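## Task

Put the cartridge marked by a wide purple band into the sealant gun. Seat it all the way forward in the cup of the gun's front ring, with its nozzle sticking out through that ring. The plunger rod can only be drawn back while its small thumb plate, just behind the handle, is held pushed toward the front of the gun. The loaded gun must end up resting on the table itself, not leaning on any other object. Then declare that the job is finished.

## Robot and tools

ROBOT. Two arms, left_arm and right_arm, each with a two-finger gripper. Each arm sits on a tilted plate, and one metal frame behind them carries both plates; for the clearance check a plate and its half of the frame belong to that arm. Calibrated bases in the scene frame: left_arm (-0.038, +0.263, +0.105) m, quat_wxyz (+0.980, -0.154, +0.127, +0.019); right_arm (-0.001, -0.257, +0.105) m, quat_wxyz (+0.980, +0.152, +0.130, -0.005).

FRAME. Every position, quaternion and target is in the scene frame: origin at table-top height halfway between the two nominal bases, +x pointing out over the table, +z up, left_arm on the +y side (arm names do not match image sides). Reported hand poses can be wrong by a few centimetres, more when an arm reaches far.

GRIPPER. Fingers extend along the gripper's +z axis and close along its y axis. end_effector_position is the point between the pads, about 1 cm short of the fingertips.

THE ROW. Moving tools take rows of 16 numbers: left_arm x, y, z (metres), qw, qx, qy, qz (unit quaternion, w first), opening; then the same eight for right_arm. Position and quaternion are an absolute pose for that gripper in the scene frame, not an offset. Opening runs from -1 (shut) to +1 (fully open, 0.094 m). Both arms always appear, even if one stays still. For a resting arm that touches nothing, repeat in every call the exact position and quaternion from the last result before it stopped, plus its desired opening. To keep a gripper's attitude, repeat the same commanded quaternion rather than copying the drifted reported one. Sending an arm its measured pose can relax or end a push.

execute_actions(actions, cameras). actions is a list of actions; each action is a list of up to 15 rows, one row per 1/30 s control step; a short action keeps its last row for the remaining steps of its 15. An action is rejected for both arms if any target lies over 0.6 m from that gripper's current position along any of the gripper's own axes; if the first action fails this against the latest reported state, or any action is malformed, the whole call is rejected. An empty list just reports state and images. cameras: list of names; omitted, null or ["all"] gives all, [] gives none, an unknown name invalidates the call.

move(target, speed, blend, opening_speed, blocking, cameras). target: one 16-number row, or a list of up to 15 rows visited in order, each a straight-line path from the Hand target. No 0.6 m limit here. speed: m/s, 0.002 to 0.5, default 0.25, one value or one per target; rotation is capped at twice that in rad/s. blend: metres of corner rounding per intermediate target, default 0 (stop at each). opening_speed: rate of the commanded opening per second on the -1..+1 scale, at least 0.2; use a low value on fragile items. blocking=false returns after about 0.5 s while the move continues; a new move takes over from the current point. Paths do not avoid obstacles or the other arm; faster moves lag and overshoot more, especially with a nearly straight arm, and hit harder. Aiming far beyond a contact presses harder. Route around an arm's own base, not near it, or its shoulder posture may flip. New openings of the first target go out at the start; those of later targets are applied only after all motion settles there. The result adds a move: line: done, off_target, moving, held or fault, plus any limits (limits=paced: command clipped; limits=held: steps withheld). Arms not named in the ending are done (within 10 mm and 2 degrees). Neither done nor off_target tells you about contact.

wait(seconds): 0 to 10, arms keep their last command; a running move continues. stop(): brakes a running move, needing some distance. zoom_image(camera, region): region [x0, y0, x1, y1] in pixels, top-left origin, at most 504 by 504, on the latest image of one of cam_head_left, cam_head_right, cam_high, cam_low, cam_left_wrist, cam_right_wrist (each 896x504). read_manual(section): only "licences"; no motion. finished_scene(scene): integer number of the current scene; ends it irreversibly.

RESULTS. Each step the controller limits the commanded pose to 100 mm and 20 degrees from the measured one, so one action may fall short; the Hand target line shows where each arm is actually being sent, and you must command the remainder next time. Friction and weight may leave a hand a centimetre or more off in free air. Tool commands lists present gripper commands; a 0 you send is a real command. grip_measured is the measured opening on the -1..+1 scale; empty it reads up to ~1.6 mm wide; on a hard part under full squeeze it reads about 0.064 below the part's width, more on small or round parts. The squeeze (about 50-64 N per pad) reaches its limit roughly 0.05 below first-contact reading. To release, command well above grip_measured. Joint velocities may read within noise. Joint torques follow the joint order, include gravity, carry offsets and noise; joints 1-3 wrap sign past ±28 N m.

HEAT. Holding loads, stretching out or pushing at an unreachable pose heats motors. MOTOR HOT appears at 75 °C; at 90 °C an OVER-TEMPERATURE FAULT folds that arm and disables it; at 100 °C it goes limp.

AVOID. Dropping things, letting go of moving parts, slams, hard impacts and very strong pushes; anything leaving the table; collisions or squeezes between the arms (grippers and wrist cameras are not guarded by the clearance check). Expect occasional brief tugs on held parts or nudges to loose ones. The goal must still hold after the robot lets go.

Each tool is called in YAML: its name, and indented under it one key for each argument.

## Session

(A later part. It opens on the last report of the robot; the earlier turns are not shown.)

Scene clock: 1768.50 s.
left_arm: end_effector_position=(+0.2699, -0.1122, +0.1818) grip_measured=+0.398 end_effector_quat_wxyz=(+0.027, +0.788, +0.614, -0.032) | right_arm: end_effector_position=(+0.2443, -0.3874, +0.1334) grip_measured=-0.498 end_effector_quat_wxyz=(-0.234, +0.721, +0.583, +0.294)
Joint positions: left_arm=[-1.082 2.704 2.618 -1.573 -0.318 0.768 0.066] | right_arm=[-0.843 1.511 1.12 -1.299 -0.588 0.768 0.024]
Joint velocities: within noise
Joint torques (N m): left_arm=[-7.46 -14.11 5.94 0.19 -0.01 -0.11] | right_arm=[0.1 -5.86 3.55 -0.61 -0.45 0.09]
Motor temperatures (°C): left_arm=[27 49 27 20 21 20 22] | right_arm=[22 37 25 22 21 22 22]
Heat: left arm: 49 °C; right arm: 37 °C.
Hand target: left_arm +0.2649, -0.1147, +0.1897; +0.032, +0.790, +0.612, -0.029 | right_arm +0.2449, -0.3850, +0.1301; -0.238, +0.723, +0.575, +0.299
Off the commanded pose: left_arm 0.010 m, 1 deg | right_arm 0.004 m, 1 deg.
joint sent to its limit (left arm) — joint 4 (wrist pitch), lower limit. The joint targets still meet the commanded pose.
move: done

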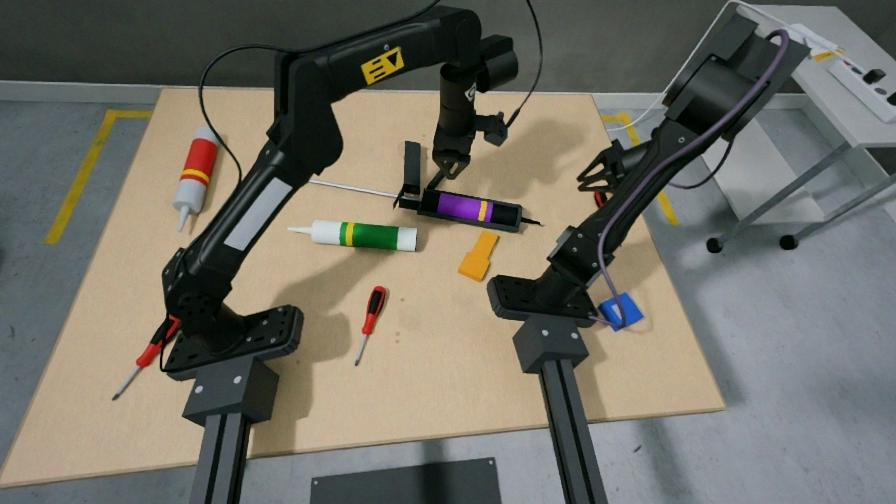

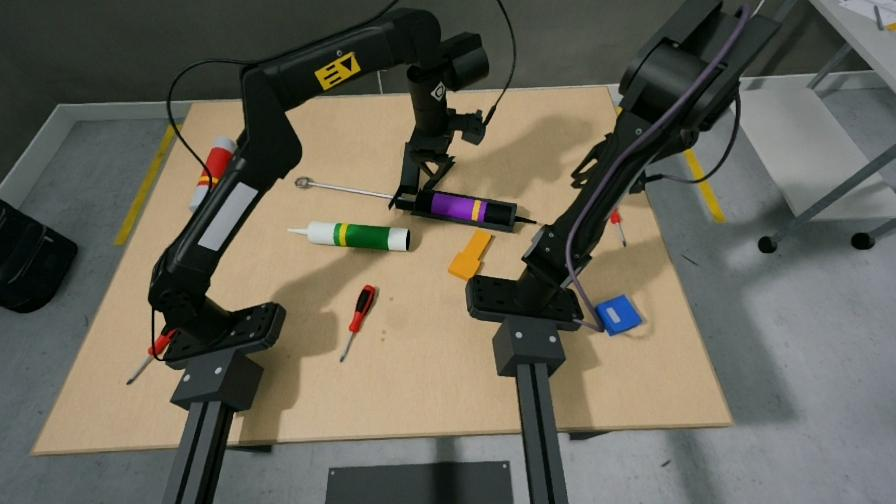

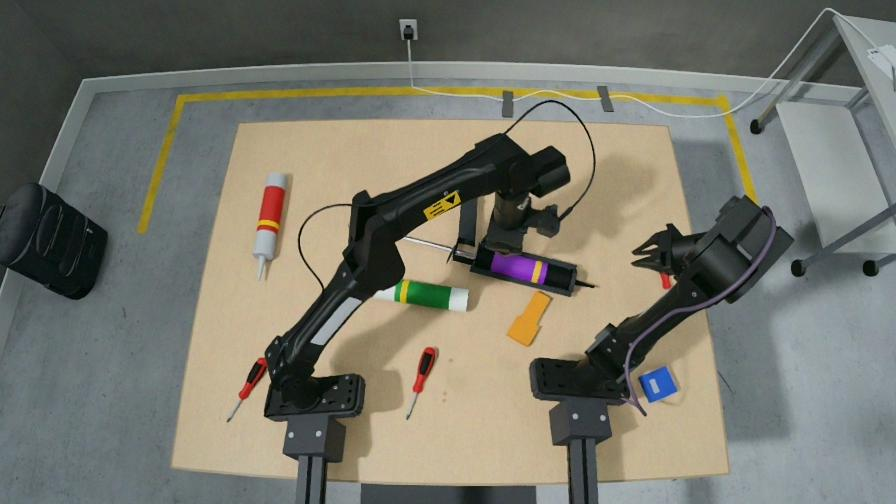

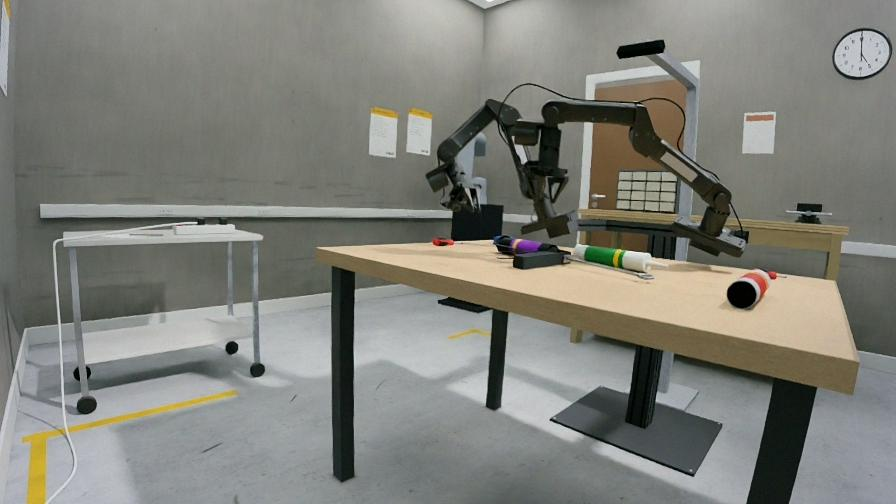

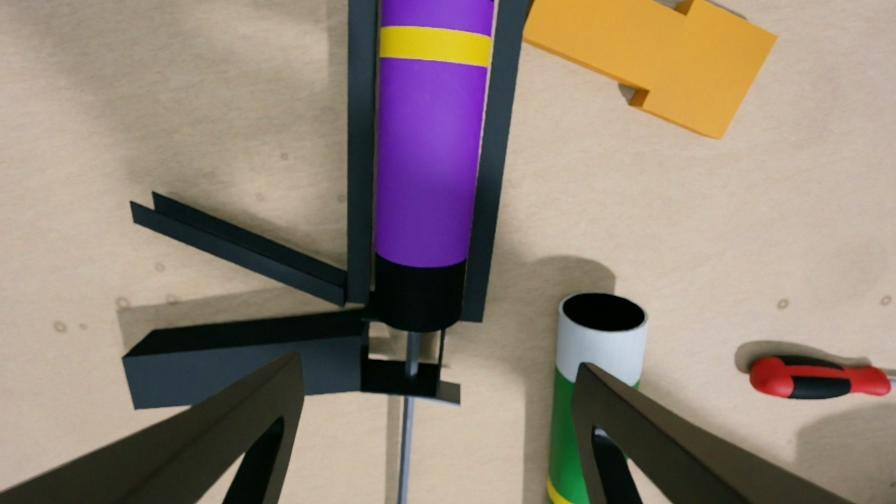

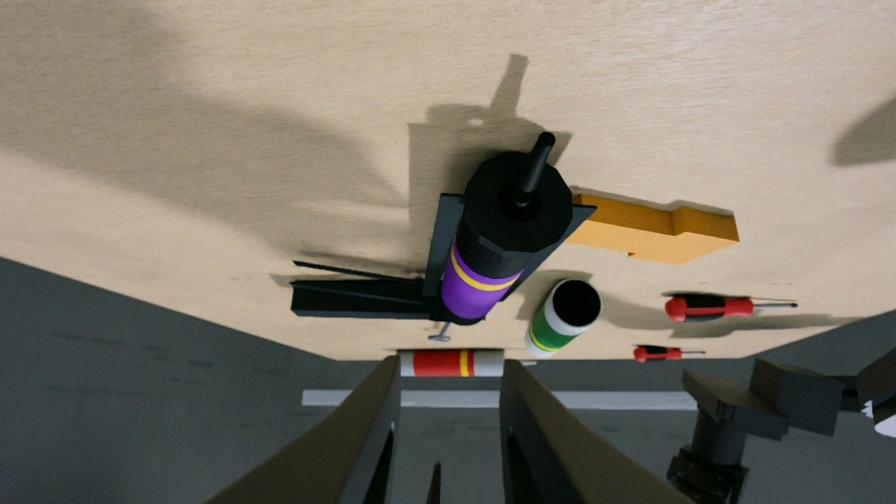

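move:
  target:
    - [0.24,-0.02,0.21,0.0214,0.7902,0.6118,-0.0276,0.4,0.2236,-0.325,0.12,-0.1081,0.7707,0.6131,0.1359,-0.3]
    - [0.22,0.06,0.21,0.0214,0.7902,0.6118,-0.0276,0.4,0.2236,-0.305,0.085,-0.1081,0.7707,0.6131,0.1359,-0.3]
  speed: 0.15

zoom_image:
  camera: "cam_head_left"
  region: [380, 170, 560, 250]

zoom_image:
  camera: "cam_high"
  region: [430, 220, 630, 310]

Scene clock: 1814.17 s.
left_arm: end_effector_position=(+0.2186, +0.0557, +0.2101) grip_measured=+0.398 end_effector_quat_wxyz=(+0.018, +0.790, +0.612, -0.030) | right_arm: end_effector_position=(+0.2275, -0.3073, +0.0899) grip_measured=-0.302 end_effector_quat_wxyz=(-0.104, +0.770, +0.613, +0.143)
Joint positions: left_arm=[-1.018 1.873 1.488 -1.27 -0.327 0.833 0.066] | right_arm=[-0.299 1.115 0.625 -0.763 -0.145 1.452 0.033]
Joint velocities: within noise
Joint torques (N m): left_arm=[-3.04 -9.48 3.93 0.39 0 0.13] | right_arm=[1.14 -2.74 3.95 0.35 -0.09 0.11]
Motor temperatures (°C): left_arm=[27 48 27 20 21 20 21] | right_arm=[21 37 25 22 21 22 22]
Heat: left arm: 48 °C; right arm: 37 °C.
Hand target: left_arm +0.2199, +0.0600, +0.2100; +0.021, +0.790, +0.612, -0.027 | right_arm +0.2235, -0.3051, +0.0852; -0.108, +0.771, +0.613, +0.136
Off the commanded pose: left_arm 0.005 m, 0 deg | right_arm 0.007 m, 1 deg.
move: done

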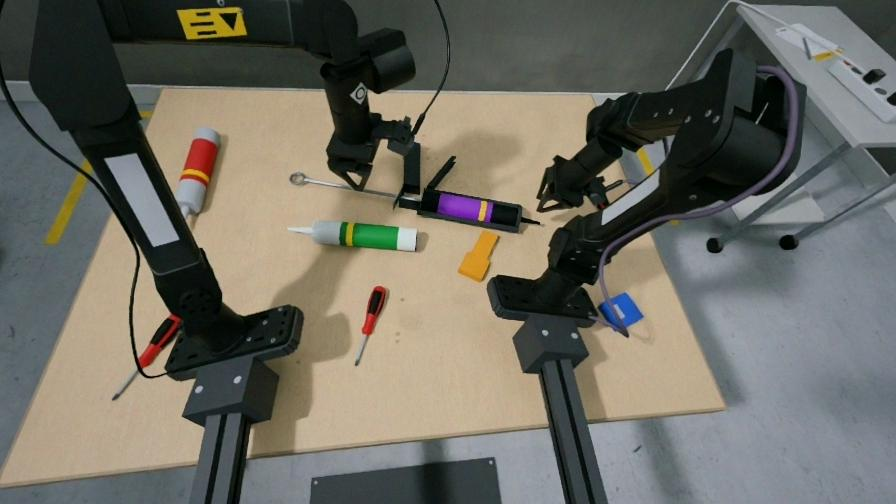

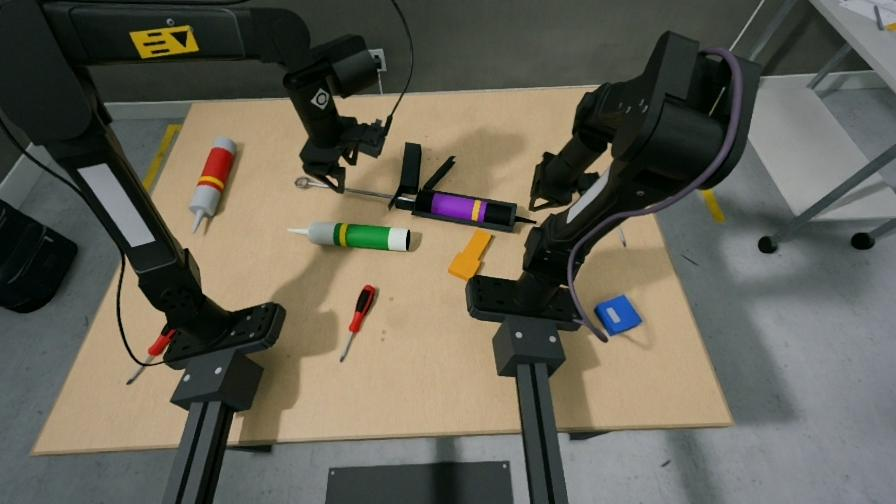

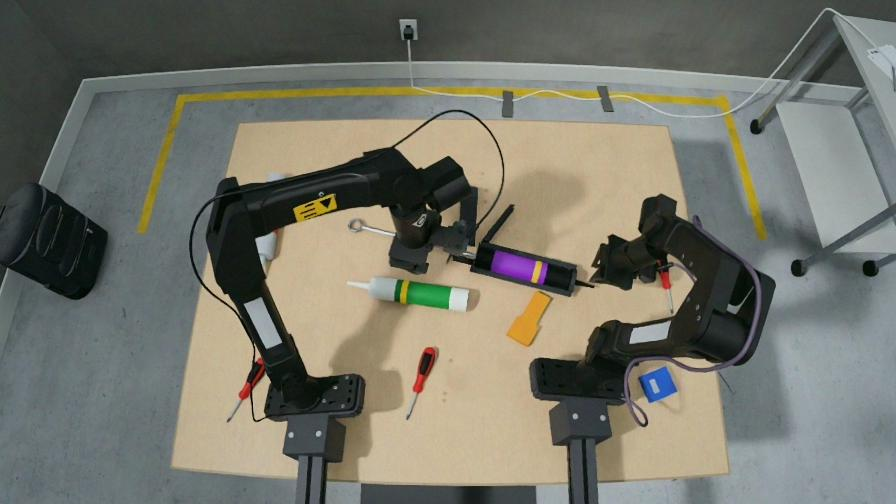

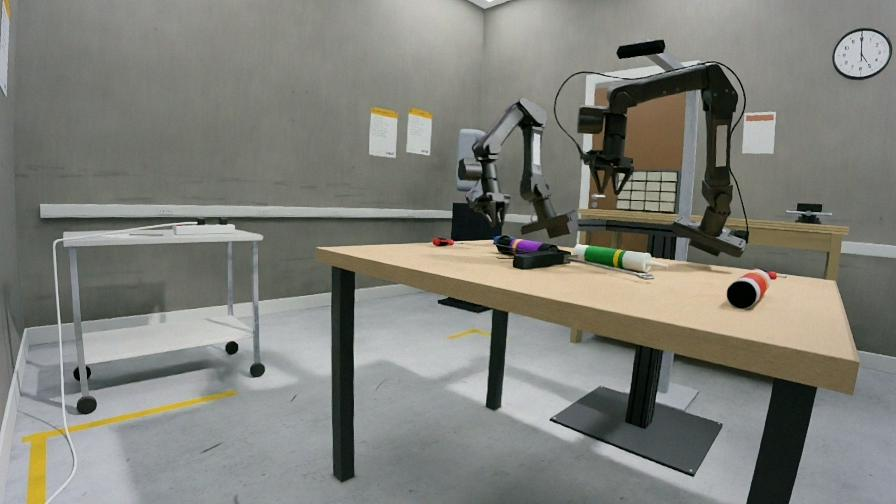

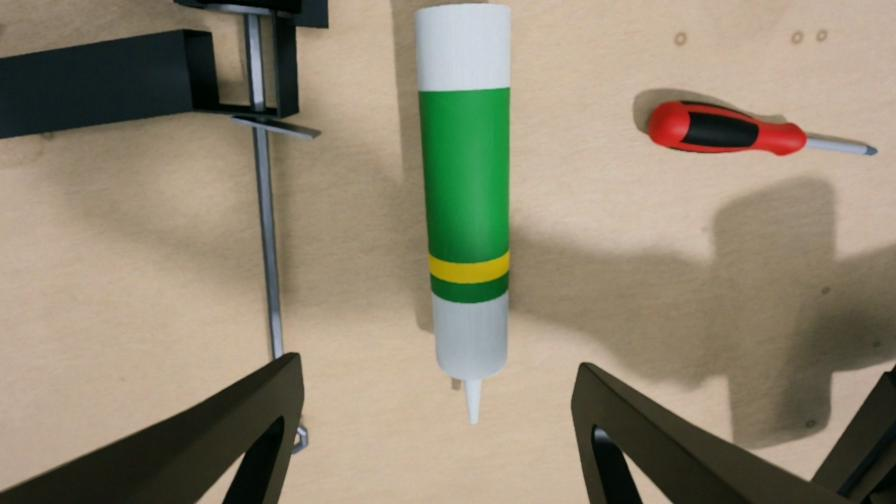

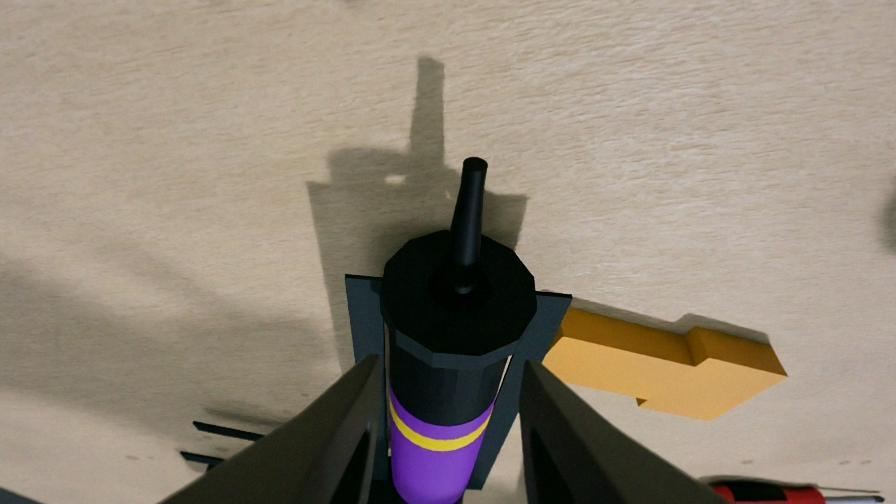

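Scaled by 2.800 from the camera's 896x504 image, which has a finer 1280x720 frame.

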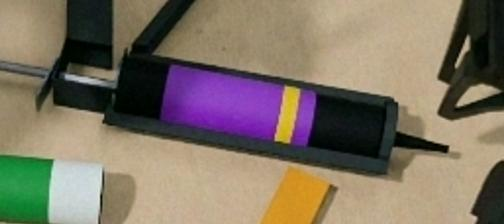

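Scaled by 2.520 from the camera's 896x504 image, which has a finer 1280x720 frame.

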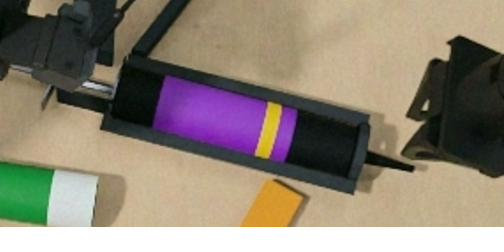

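zoom_image:
  camera: "cam_right_wrist"
  region: [370, 140, 550, 380]

Scaled by 2.100 from the camera's 896x504 image, which has a finer 1280x720 frame.

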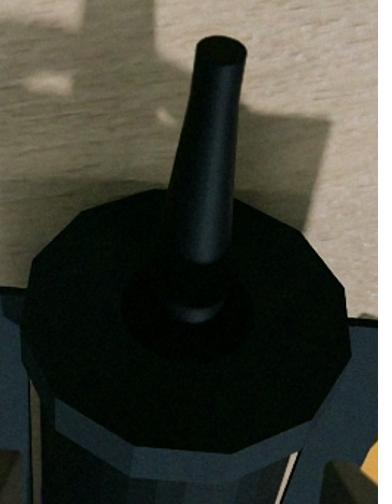

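move:
  target:
    - [0.22,0.06,0.21,0.0214,0.7902,0.6118,-0.0276,0.4,0.2195,-0.302,0.024,-0.1081,0.7707,0.6131,0.1359,-0.3]
  speed: 0.06
  cameras: ["cam_right_wrist","cam_head_left","cam_high"]

zoom_image:
  camera: "cam_right_wrist"
  region: [300, 240, 620, 504]

Scene clock: 1868.03 s.
left_arm: end_effector_position=(+0.2188, +0.0555, +0.2102) grip_measured=+0.398 end_effector_quat_wxyz=(+0.018, +0.790, +0.612, -0.030) | right_arm: end_effector_position=(+0.2237, -0.3049, +0.0275) grip_measured=-0.302 end_effector_quat_wxyz=(-0.102, +0.772, +0.612, +0.136)
Joint positions: left_arm=[-1.018 1.873 1.488 -1.269 -0.327 0.834 0.066] | right_arm=[-0.349 1.326 0.498 -0.434 -0.144 1.408 0.033]
Joint velocities: within noise
Joint torques (N m): left_arm=[-3.07 -9.47 3.93 0.38 0.01 0.12] | right_arm=[0.39 -3.21 2.63 0.27 -0.28 -0.04]
Motor temperatures (°C): left_arm=[25 44 25 20 21 20 20] | right_arm=[21 34 26 22 21 22 22]
Heat: left arm: 44 °C; right arm: 34 °C.
Hand target: left_arm +0.2200, +0.0599, +0.2100; +0.021, +0.790, +0.612, -0.028 | right_arm +0.2194, -0.3020, +0.0242; -0.108, +0.771, +0.613, +0.136
Off the commanded pose: left_arm 0.005 m, 0 deg | right_arm 0.006 m, 1 deg.
move: done
Images, in order (width x height): cam_head_left 896x504, cam_high 896x504, cam_right_wrist 896x504.

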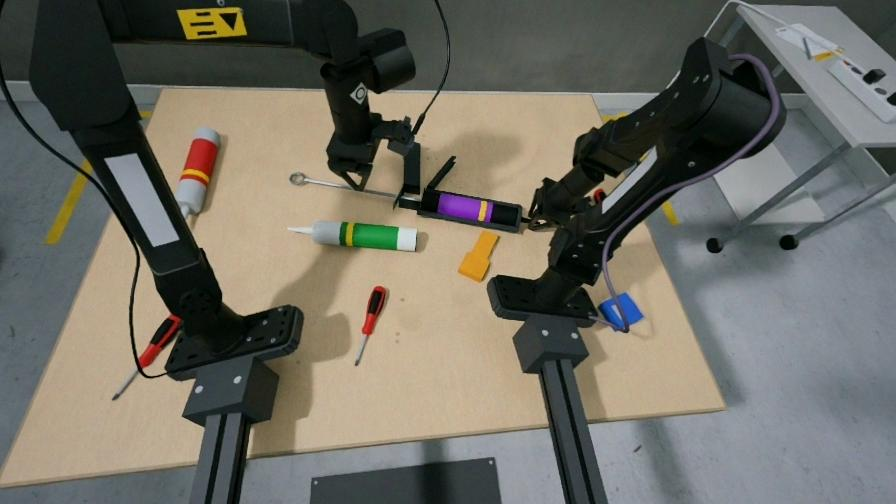

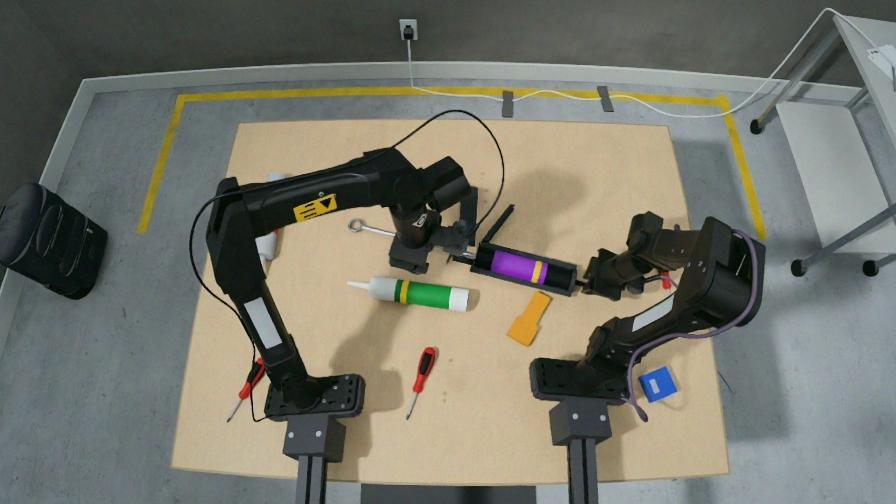

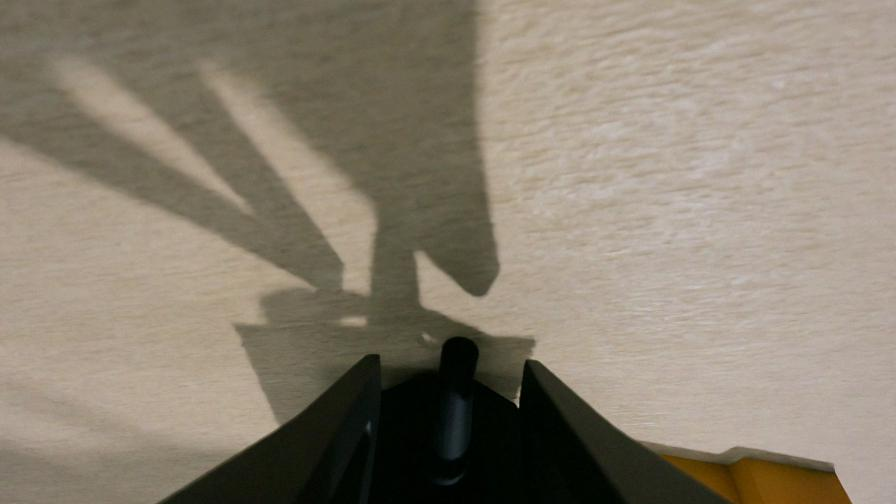

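Scaled by 1.575 from the camera's 896x504 image, which has a finer 1280x720 frame.

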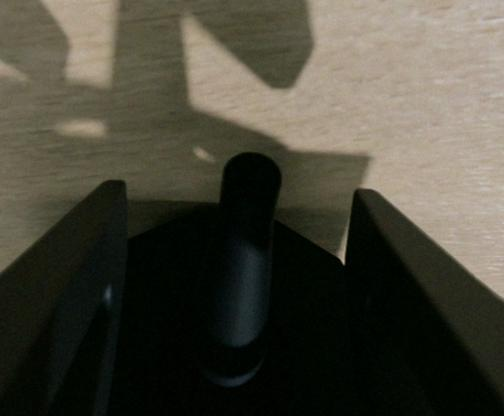

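move:
  target:
    - [0.22,0.06,0.21,0.0214,0.7902,0.6118,-0.0276,0.4,0.2195,-0.302,0.024,-0.1081,0.7707,0.6131,0.1359,-0.97]
  speed: 0.06
  opening_speed: 0.5
  cameras: ["cam_right_wrist"]

move:
  target:
    - [0.22,0.06,0.21,0.0214,0.7902,0.6118,-0.0276,0.4,0.2195,-0.302,0.034,-0.1081,0.7707,0.6131,0.1359,-0.97]
    - [0.2129,-0.331,0.034,-0.1081,0.7707,0.6131,0.1359,-0.97,0.2129,-0.331,0.034,-0.1081,0.7707,0.6131,0.1359,-0.97]
  speed: 0.05

Scene clock: 1877.33 s.
left_arm: end_effector_position=(+0.2188, +0.0555, +0.2102) grip_measured=+0.398 end_effector_quat_wxyz=(+0.018, +0.790, +0.612, -0.030) | right_arm: end_effector_position=(+0.2243, -0.3050, +0.0275) grip_measured=-0.855 end_effector_quat_wxyz=(-0.101, +0.772, +0.612, +0.136)
Joint positions: left_arm=[-1.018 1.873 1.488 -1.269 -0.327 0.834 0.066] | right_arm=[-0.349 1.326 0.498 -0.432 -0.145 1.408 0.007]
Joint velocities: within noise
Joint torques (N m): left_arm=[-3.06 -9.47 3.93 0.38 0 0.12] | right_arm=[0.38 -3.21 2.63 0.28 -0.28 -0.05]
Motor temperatures (°C): left_arm=[25 44 25 20 21 20 20] | right_arm=[21 34 25 22 21 22 22]
Heat: left arm: 44 °C; right arm: 34 °C.
Hand target: left_arm +0.2200, +0.0599, +0.2100; +0.021, +0.790, +0.612, -0.028 | right_arm +0.2194, -0.3020, +0.0242; -0.108, +0.771, +0.613, +0.136
Off the commanded pose: left_arm 0.005 m, 0 deg | right_arm 0.007 m, 1 deg.
move: done
Images, in order (width x height): cam_right_wrist 896x504.

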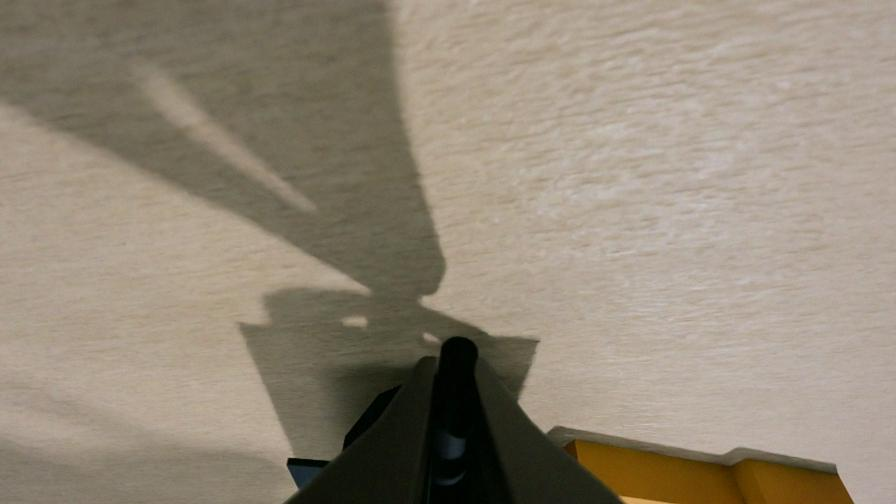

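Scene clock: 1886.60 s.
left_arm: end_effector_position=(+0.2421, -0.3050, +0.0638) grip_measured=+0.398 end_effector_quat_wxyz=(+0.277, +0.722, +0.634, -0.002) | right_arm: end_effector_position=(+0.2239, -0.3528, +0.0278) grip_measured=-0.857 end_effector_quat_wxyz=(-0.063, +0.777, +0.614, +0.126)
Joint positions: left_arm=[-1.234 3.084 2.577 -0.678 -0.489 0.718 0.066] | right_arm=[-0.521 1.313 0.544 -0.454 -0.149 1.247 0.007]
Joint velocities: within noise
Joint torques (N m): left_arm=[-8.65 -13.29 3.21 1.5 0.3 0.38] | right_arm=[2.18 -4.89 3.69 -0.7 -0.61 0.13]
Motor temperatures (°C): left_arm=[26 45 26 21 21 20 20] | right_arm=[21 34 26 22 21 22 23]
Heat: left arm: 45 °C; right arm: 34 °C.
Hand target: left_arm +0.2105, -0.3148, +0.0411; +0.269, +0.750, +0.604, -0.011 | right_arm +0.2133, -0.3322, +0.0329; -0.107, +0.771, +0.613, +0.135
Tool commands: left_gripper/opening=+0.4 right_gripper/opening=-0.97
Off the commanded pose: left_arm 0.049 m, 48 deg | right_arm 0.025 m, 5 deg.
elbow stopped short (left arm): the move would have taken joint 3 (elbow) straighter than the controller allows.
move: held (left_arm; a check stopped the path), off_target (right_arm; braked when a check withheld steps of left_arm); path passed 1 of 2 targets; target 2's new opening was not sent; limits=paced,held
pose unreachable (left arm): on one or more control steps of this call, first in action 0 (counted from 0), this arm could not follow its commanded pose, so it was not sent that pose on those steps. It may still have moved: this result reports where it is.
cause: moving toward the commanded pose would bring a part of the arm too close to another arm (this arm's wrist camera and the right arm's wrist (the part past joint 5), at the place that arm is still heading or pushing toward).

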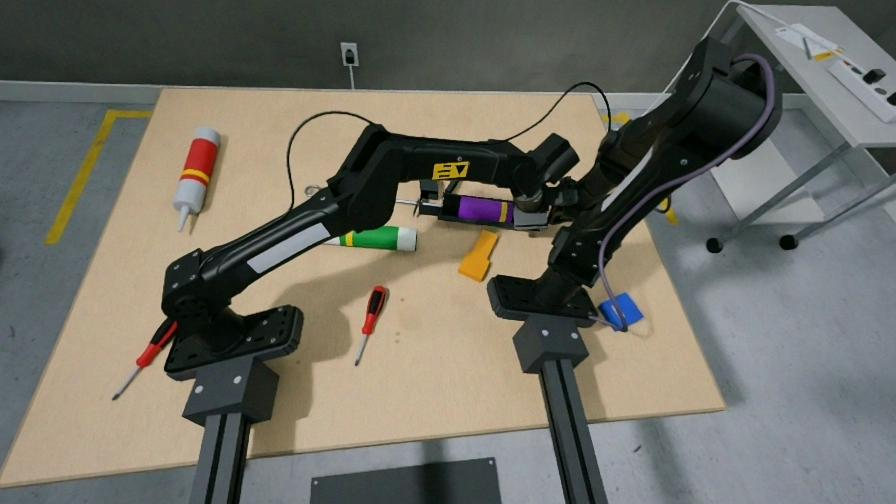

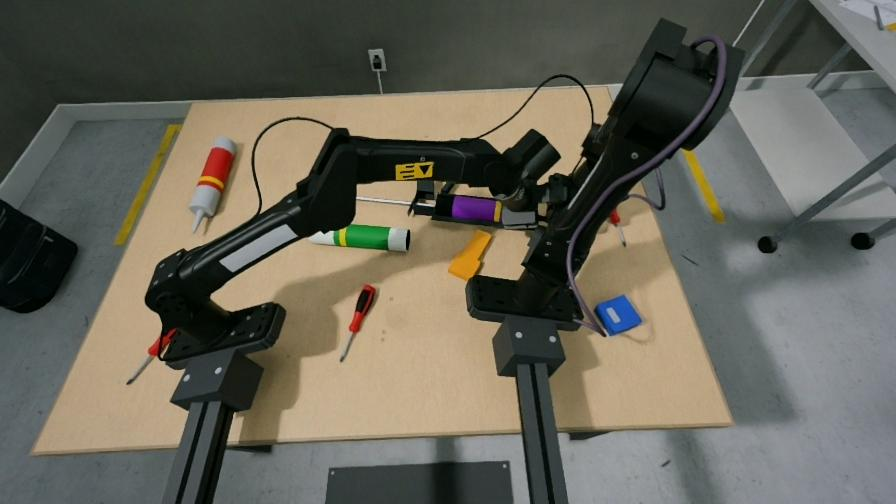

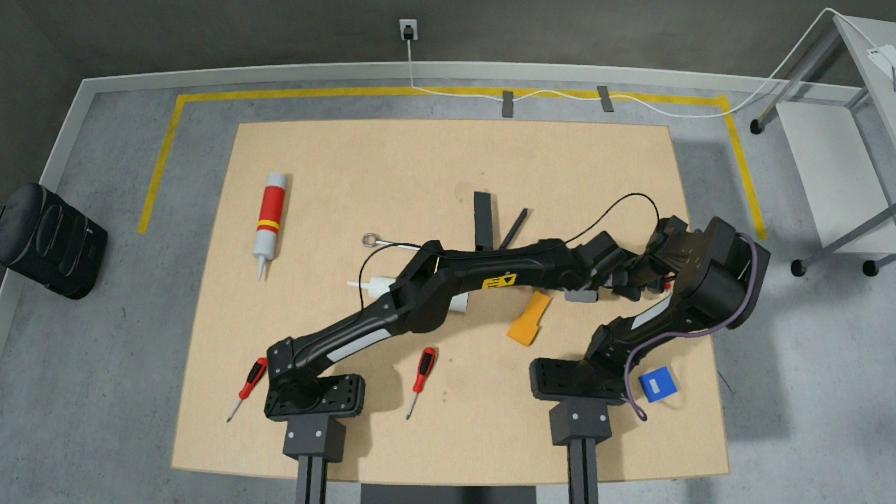

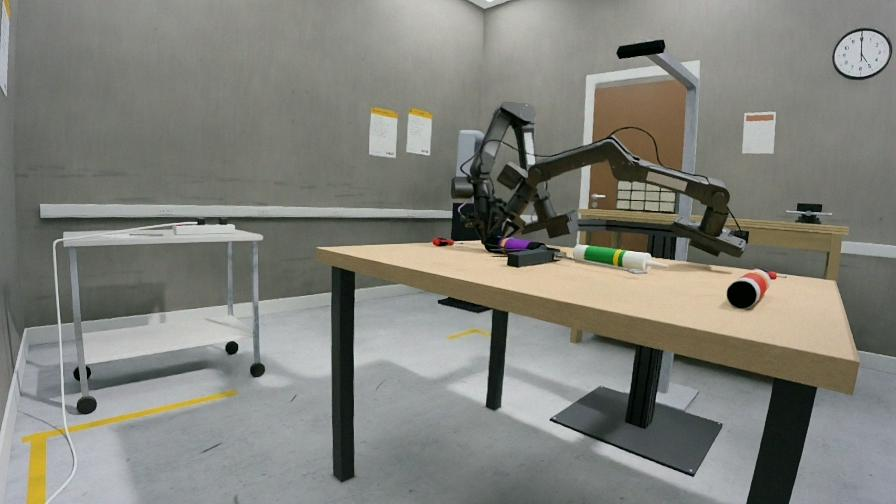

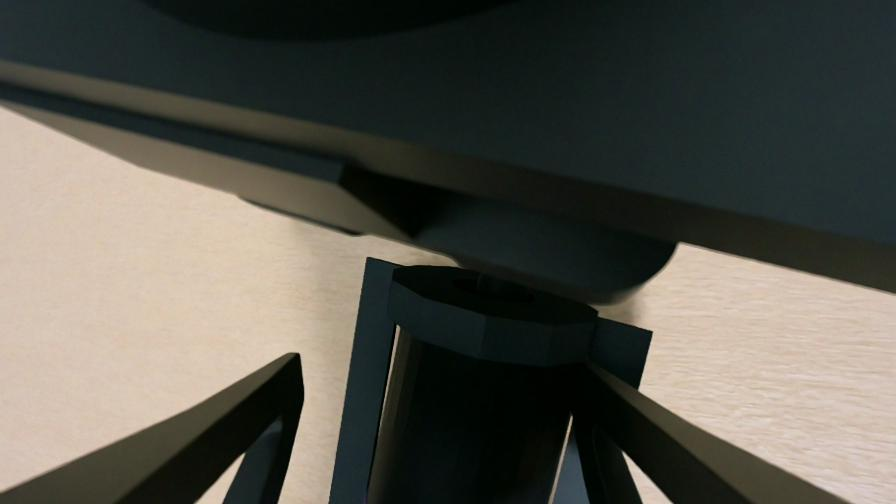

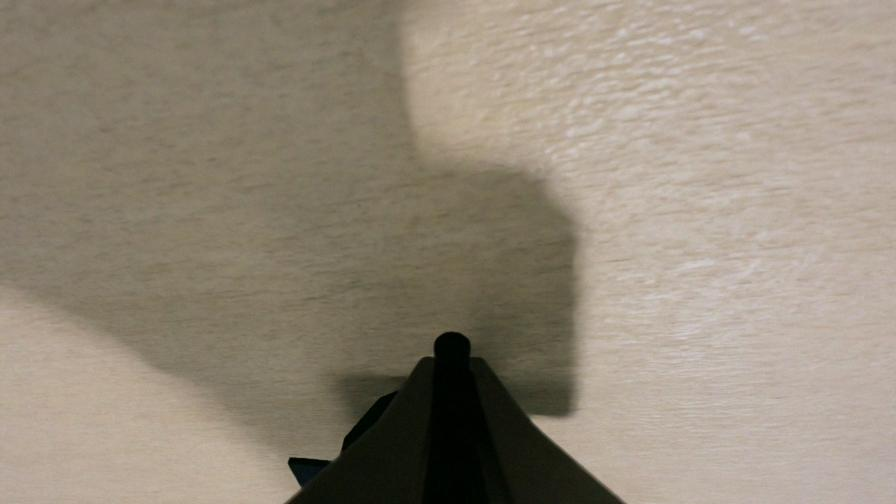

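move:
  target:
    - [0.240,-0.27,0.13,0.277,0.722,0.634,-0.002,0.4,0.2133,-0.3322,0.0329,-0.107,0.771,0.613,0.135,-0.97]
    - [0.23,-0.05,0.2,0.0214,0.7902,0.6118,-0.0276,0.4,0.2133,-0.3322,0.0329,-0.107,0.771,0.613,0.135,-0.97]
  speed: 0.1

Scene clock: 1899.83 s.
left_arm: end_effector_position=(+0.2310, -0.0579, +0.1949) grip_measured=+0.398 end_effector_quat_wxyz=(+0.025, +0.789, +0.614, -0.020) | right_arm: end_effector_position=(+0.2171, -0.3459, +0.0288) grip_measured=-0.858 end_effector_quat_wxyz=(-0.083, +0.776, +0.614, +0.122)
Joint positions: left_arm=[-1.12 2.303 1.951 -1.327 -0.339 0.727 0.066] | right_arm=[-0.514 1.313 0.544 -0.492 -0.153 1.252 0.007]
Joint velocities: within noise
Joint torques (N m): left_arm=[-4.12 -13.81 3.96 0.21 0.22 0.11] | right_arm=[1.54 -4.66 3.67 -0.32 -0.57 0.08]
Motor temperatures (°C): left_arm=[27 50 25 22 21 20 20] | right_arm=[22 35 25 22 21 22 24]
Heat: left arm: 50 °C; right arm: 35 °C.
Hand target: left_arm +0.2299, -0.0502, +0.1998; +0.021, +0.790, +0.612, -0.028 | right_arm +0.2134, -0.3327, +0.0326; -0.107, +0.771, +0.613, +0.135
Off the commanded pose: left_arm 0.010 m, 1 deg | right_arm 0.015 m, 3 deg.
move: off_target (right_arm)

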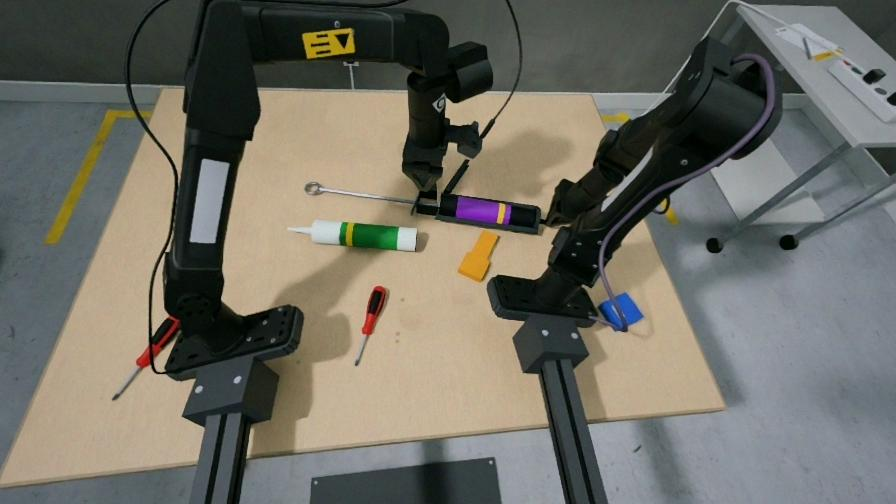

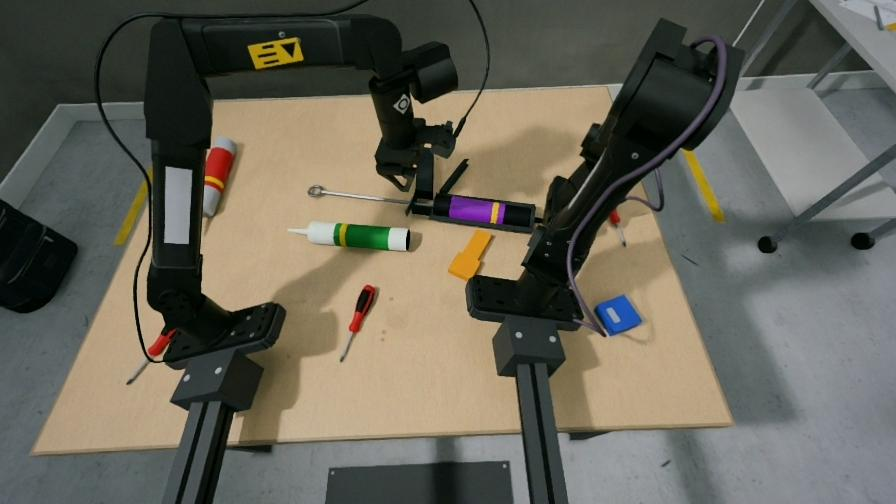

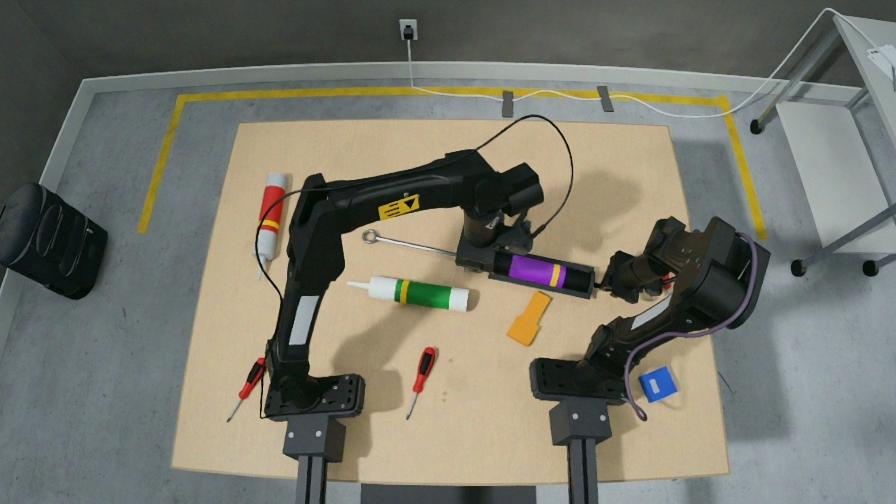

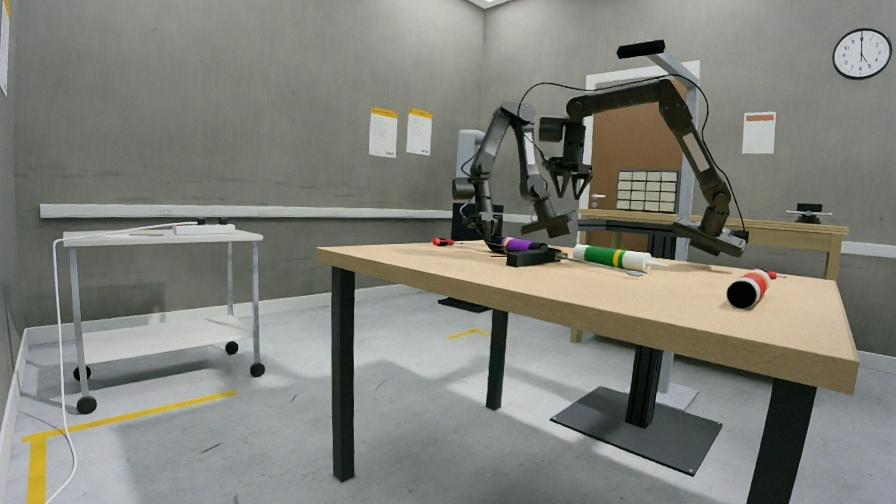

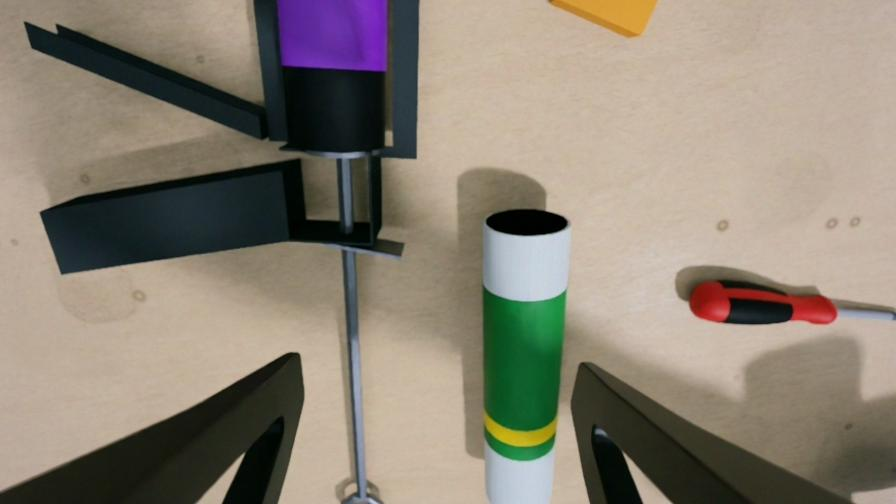

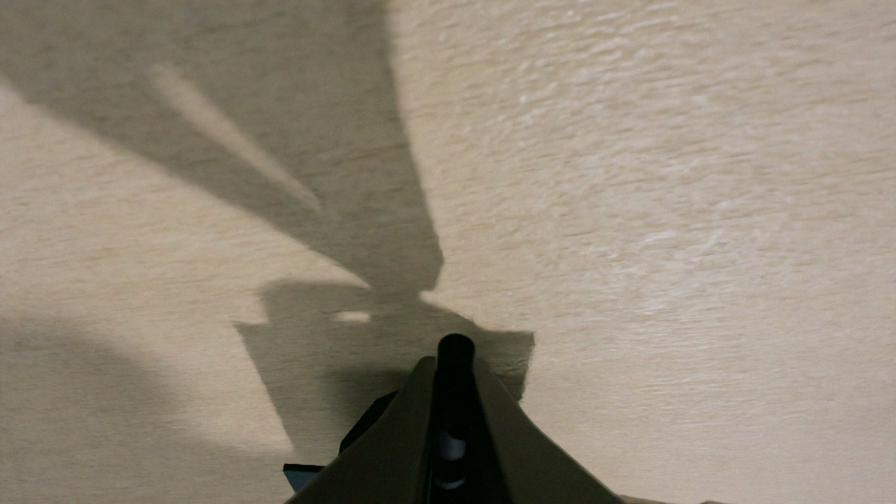

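zoom_image:
  camera: "cam_left_wrist"
  region: [230, 30, 460, 270]

zoom_image:
  camera: "cam_high"
  region: [450, 220, 650, 310]

zoom_image:
  camera: "cam_low"
  region: [480, 220, 580, 275]

Scaled by 2.100 from the camera's 896x504 image, which has a finer 1280x720 frame.

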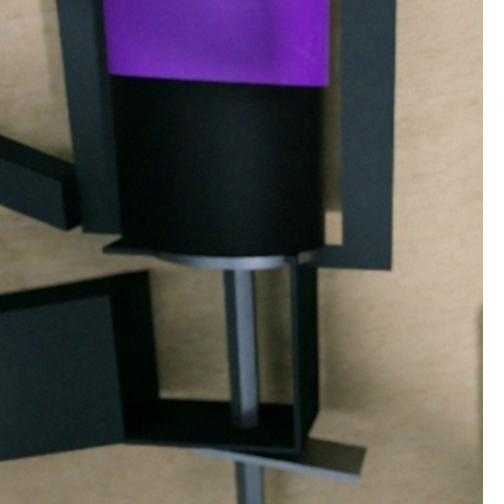

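Scaled by 2.520 from the camera's 896x504 image, which has a finer 1280x720 frame.

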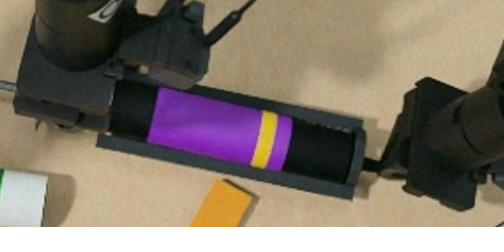

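Scaled by 5.040 from the camera's 896x504 image, which has a finer 1280x720 frame.

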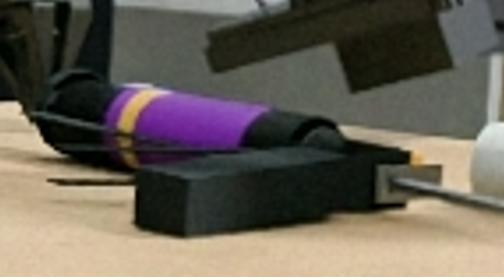

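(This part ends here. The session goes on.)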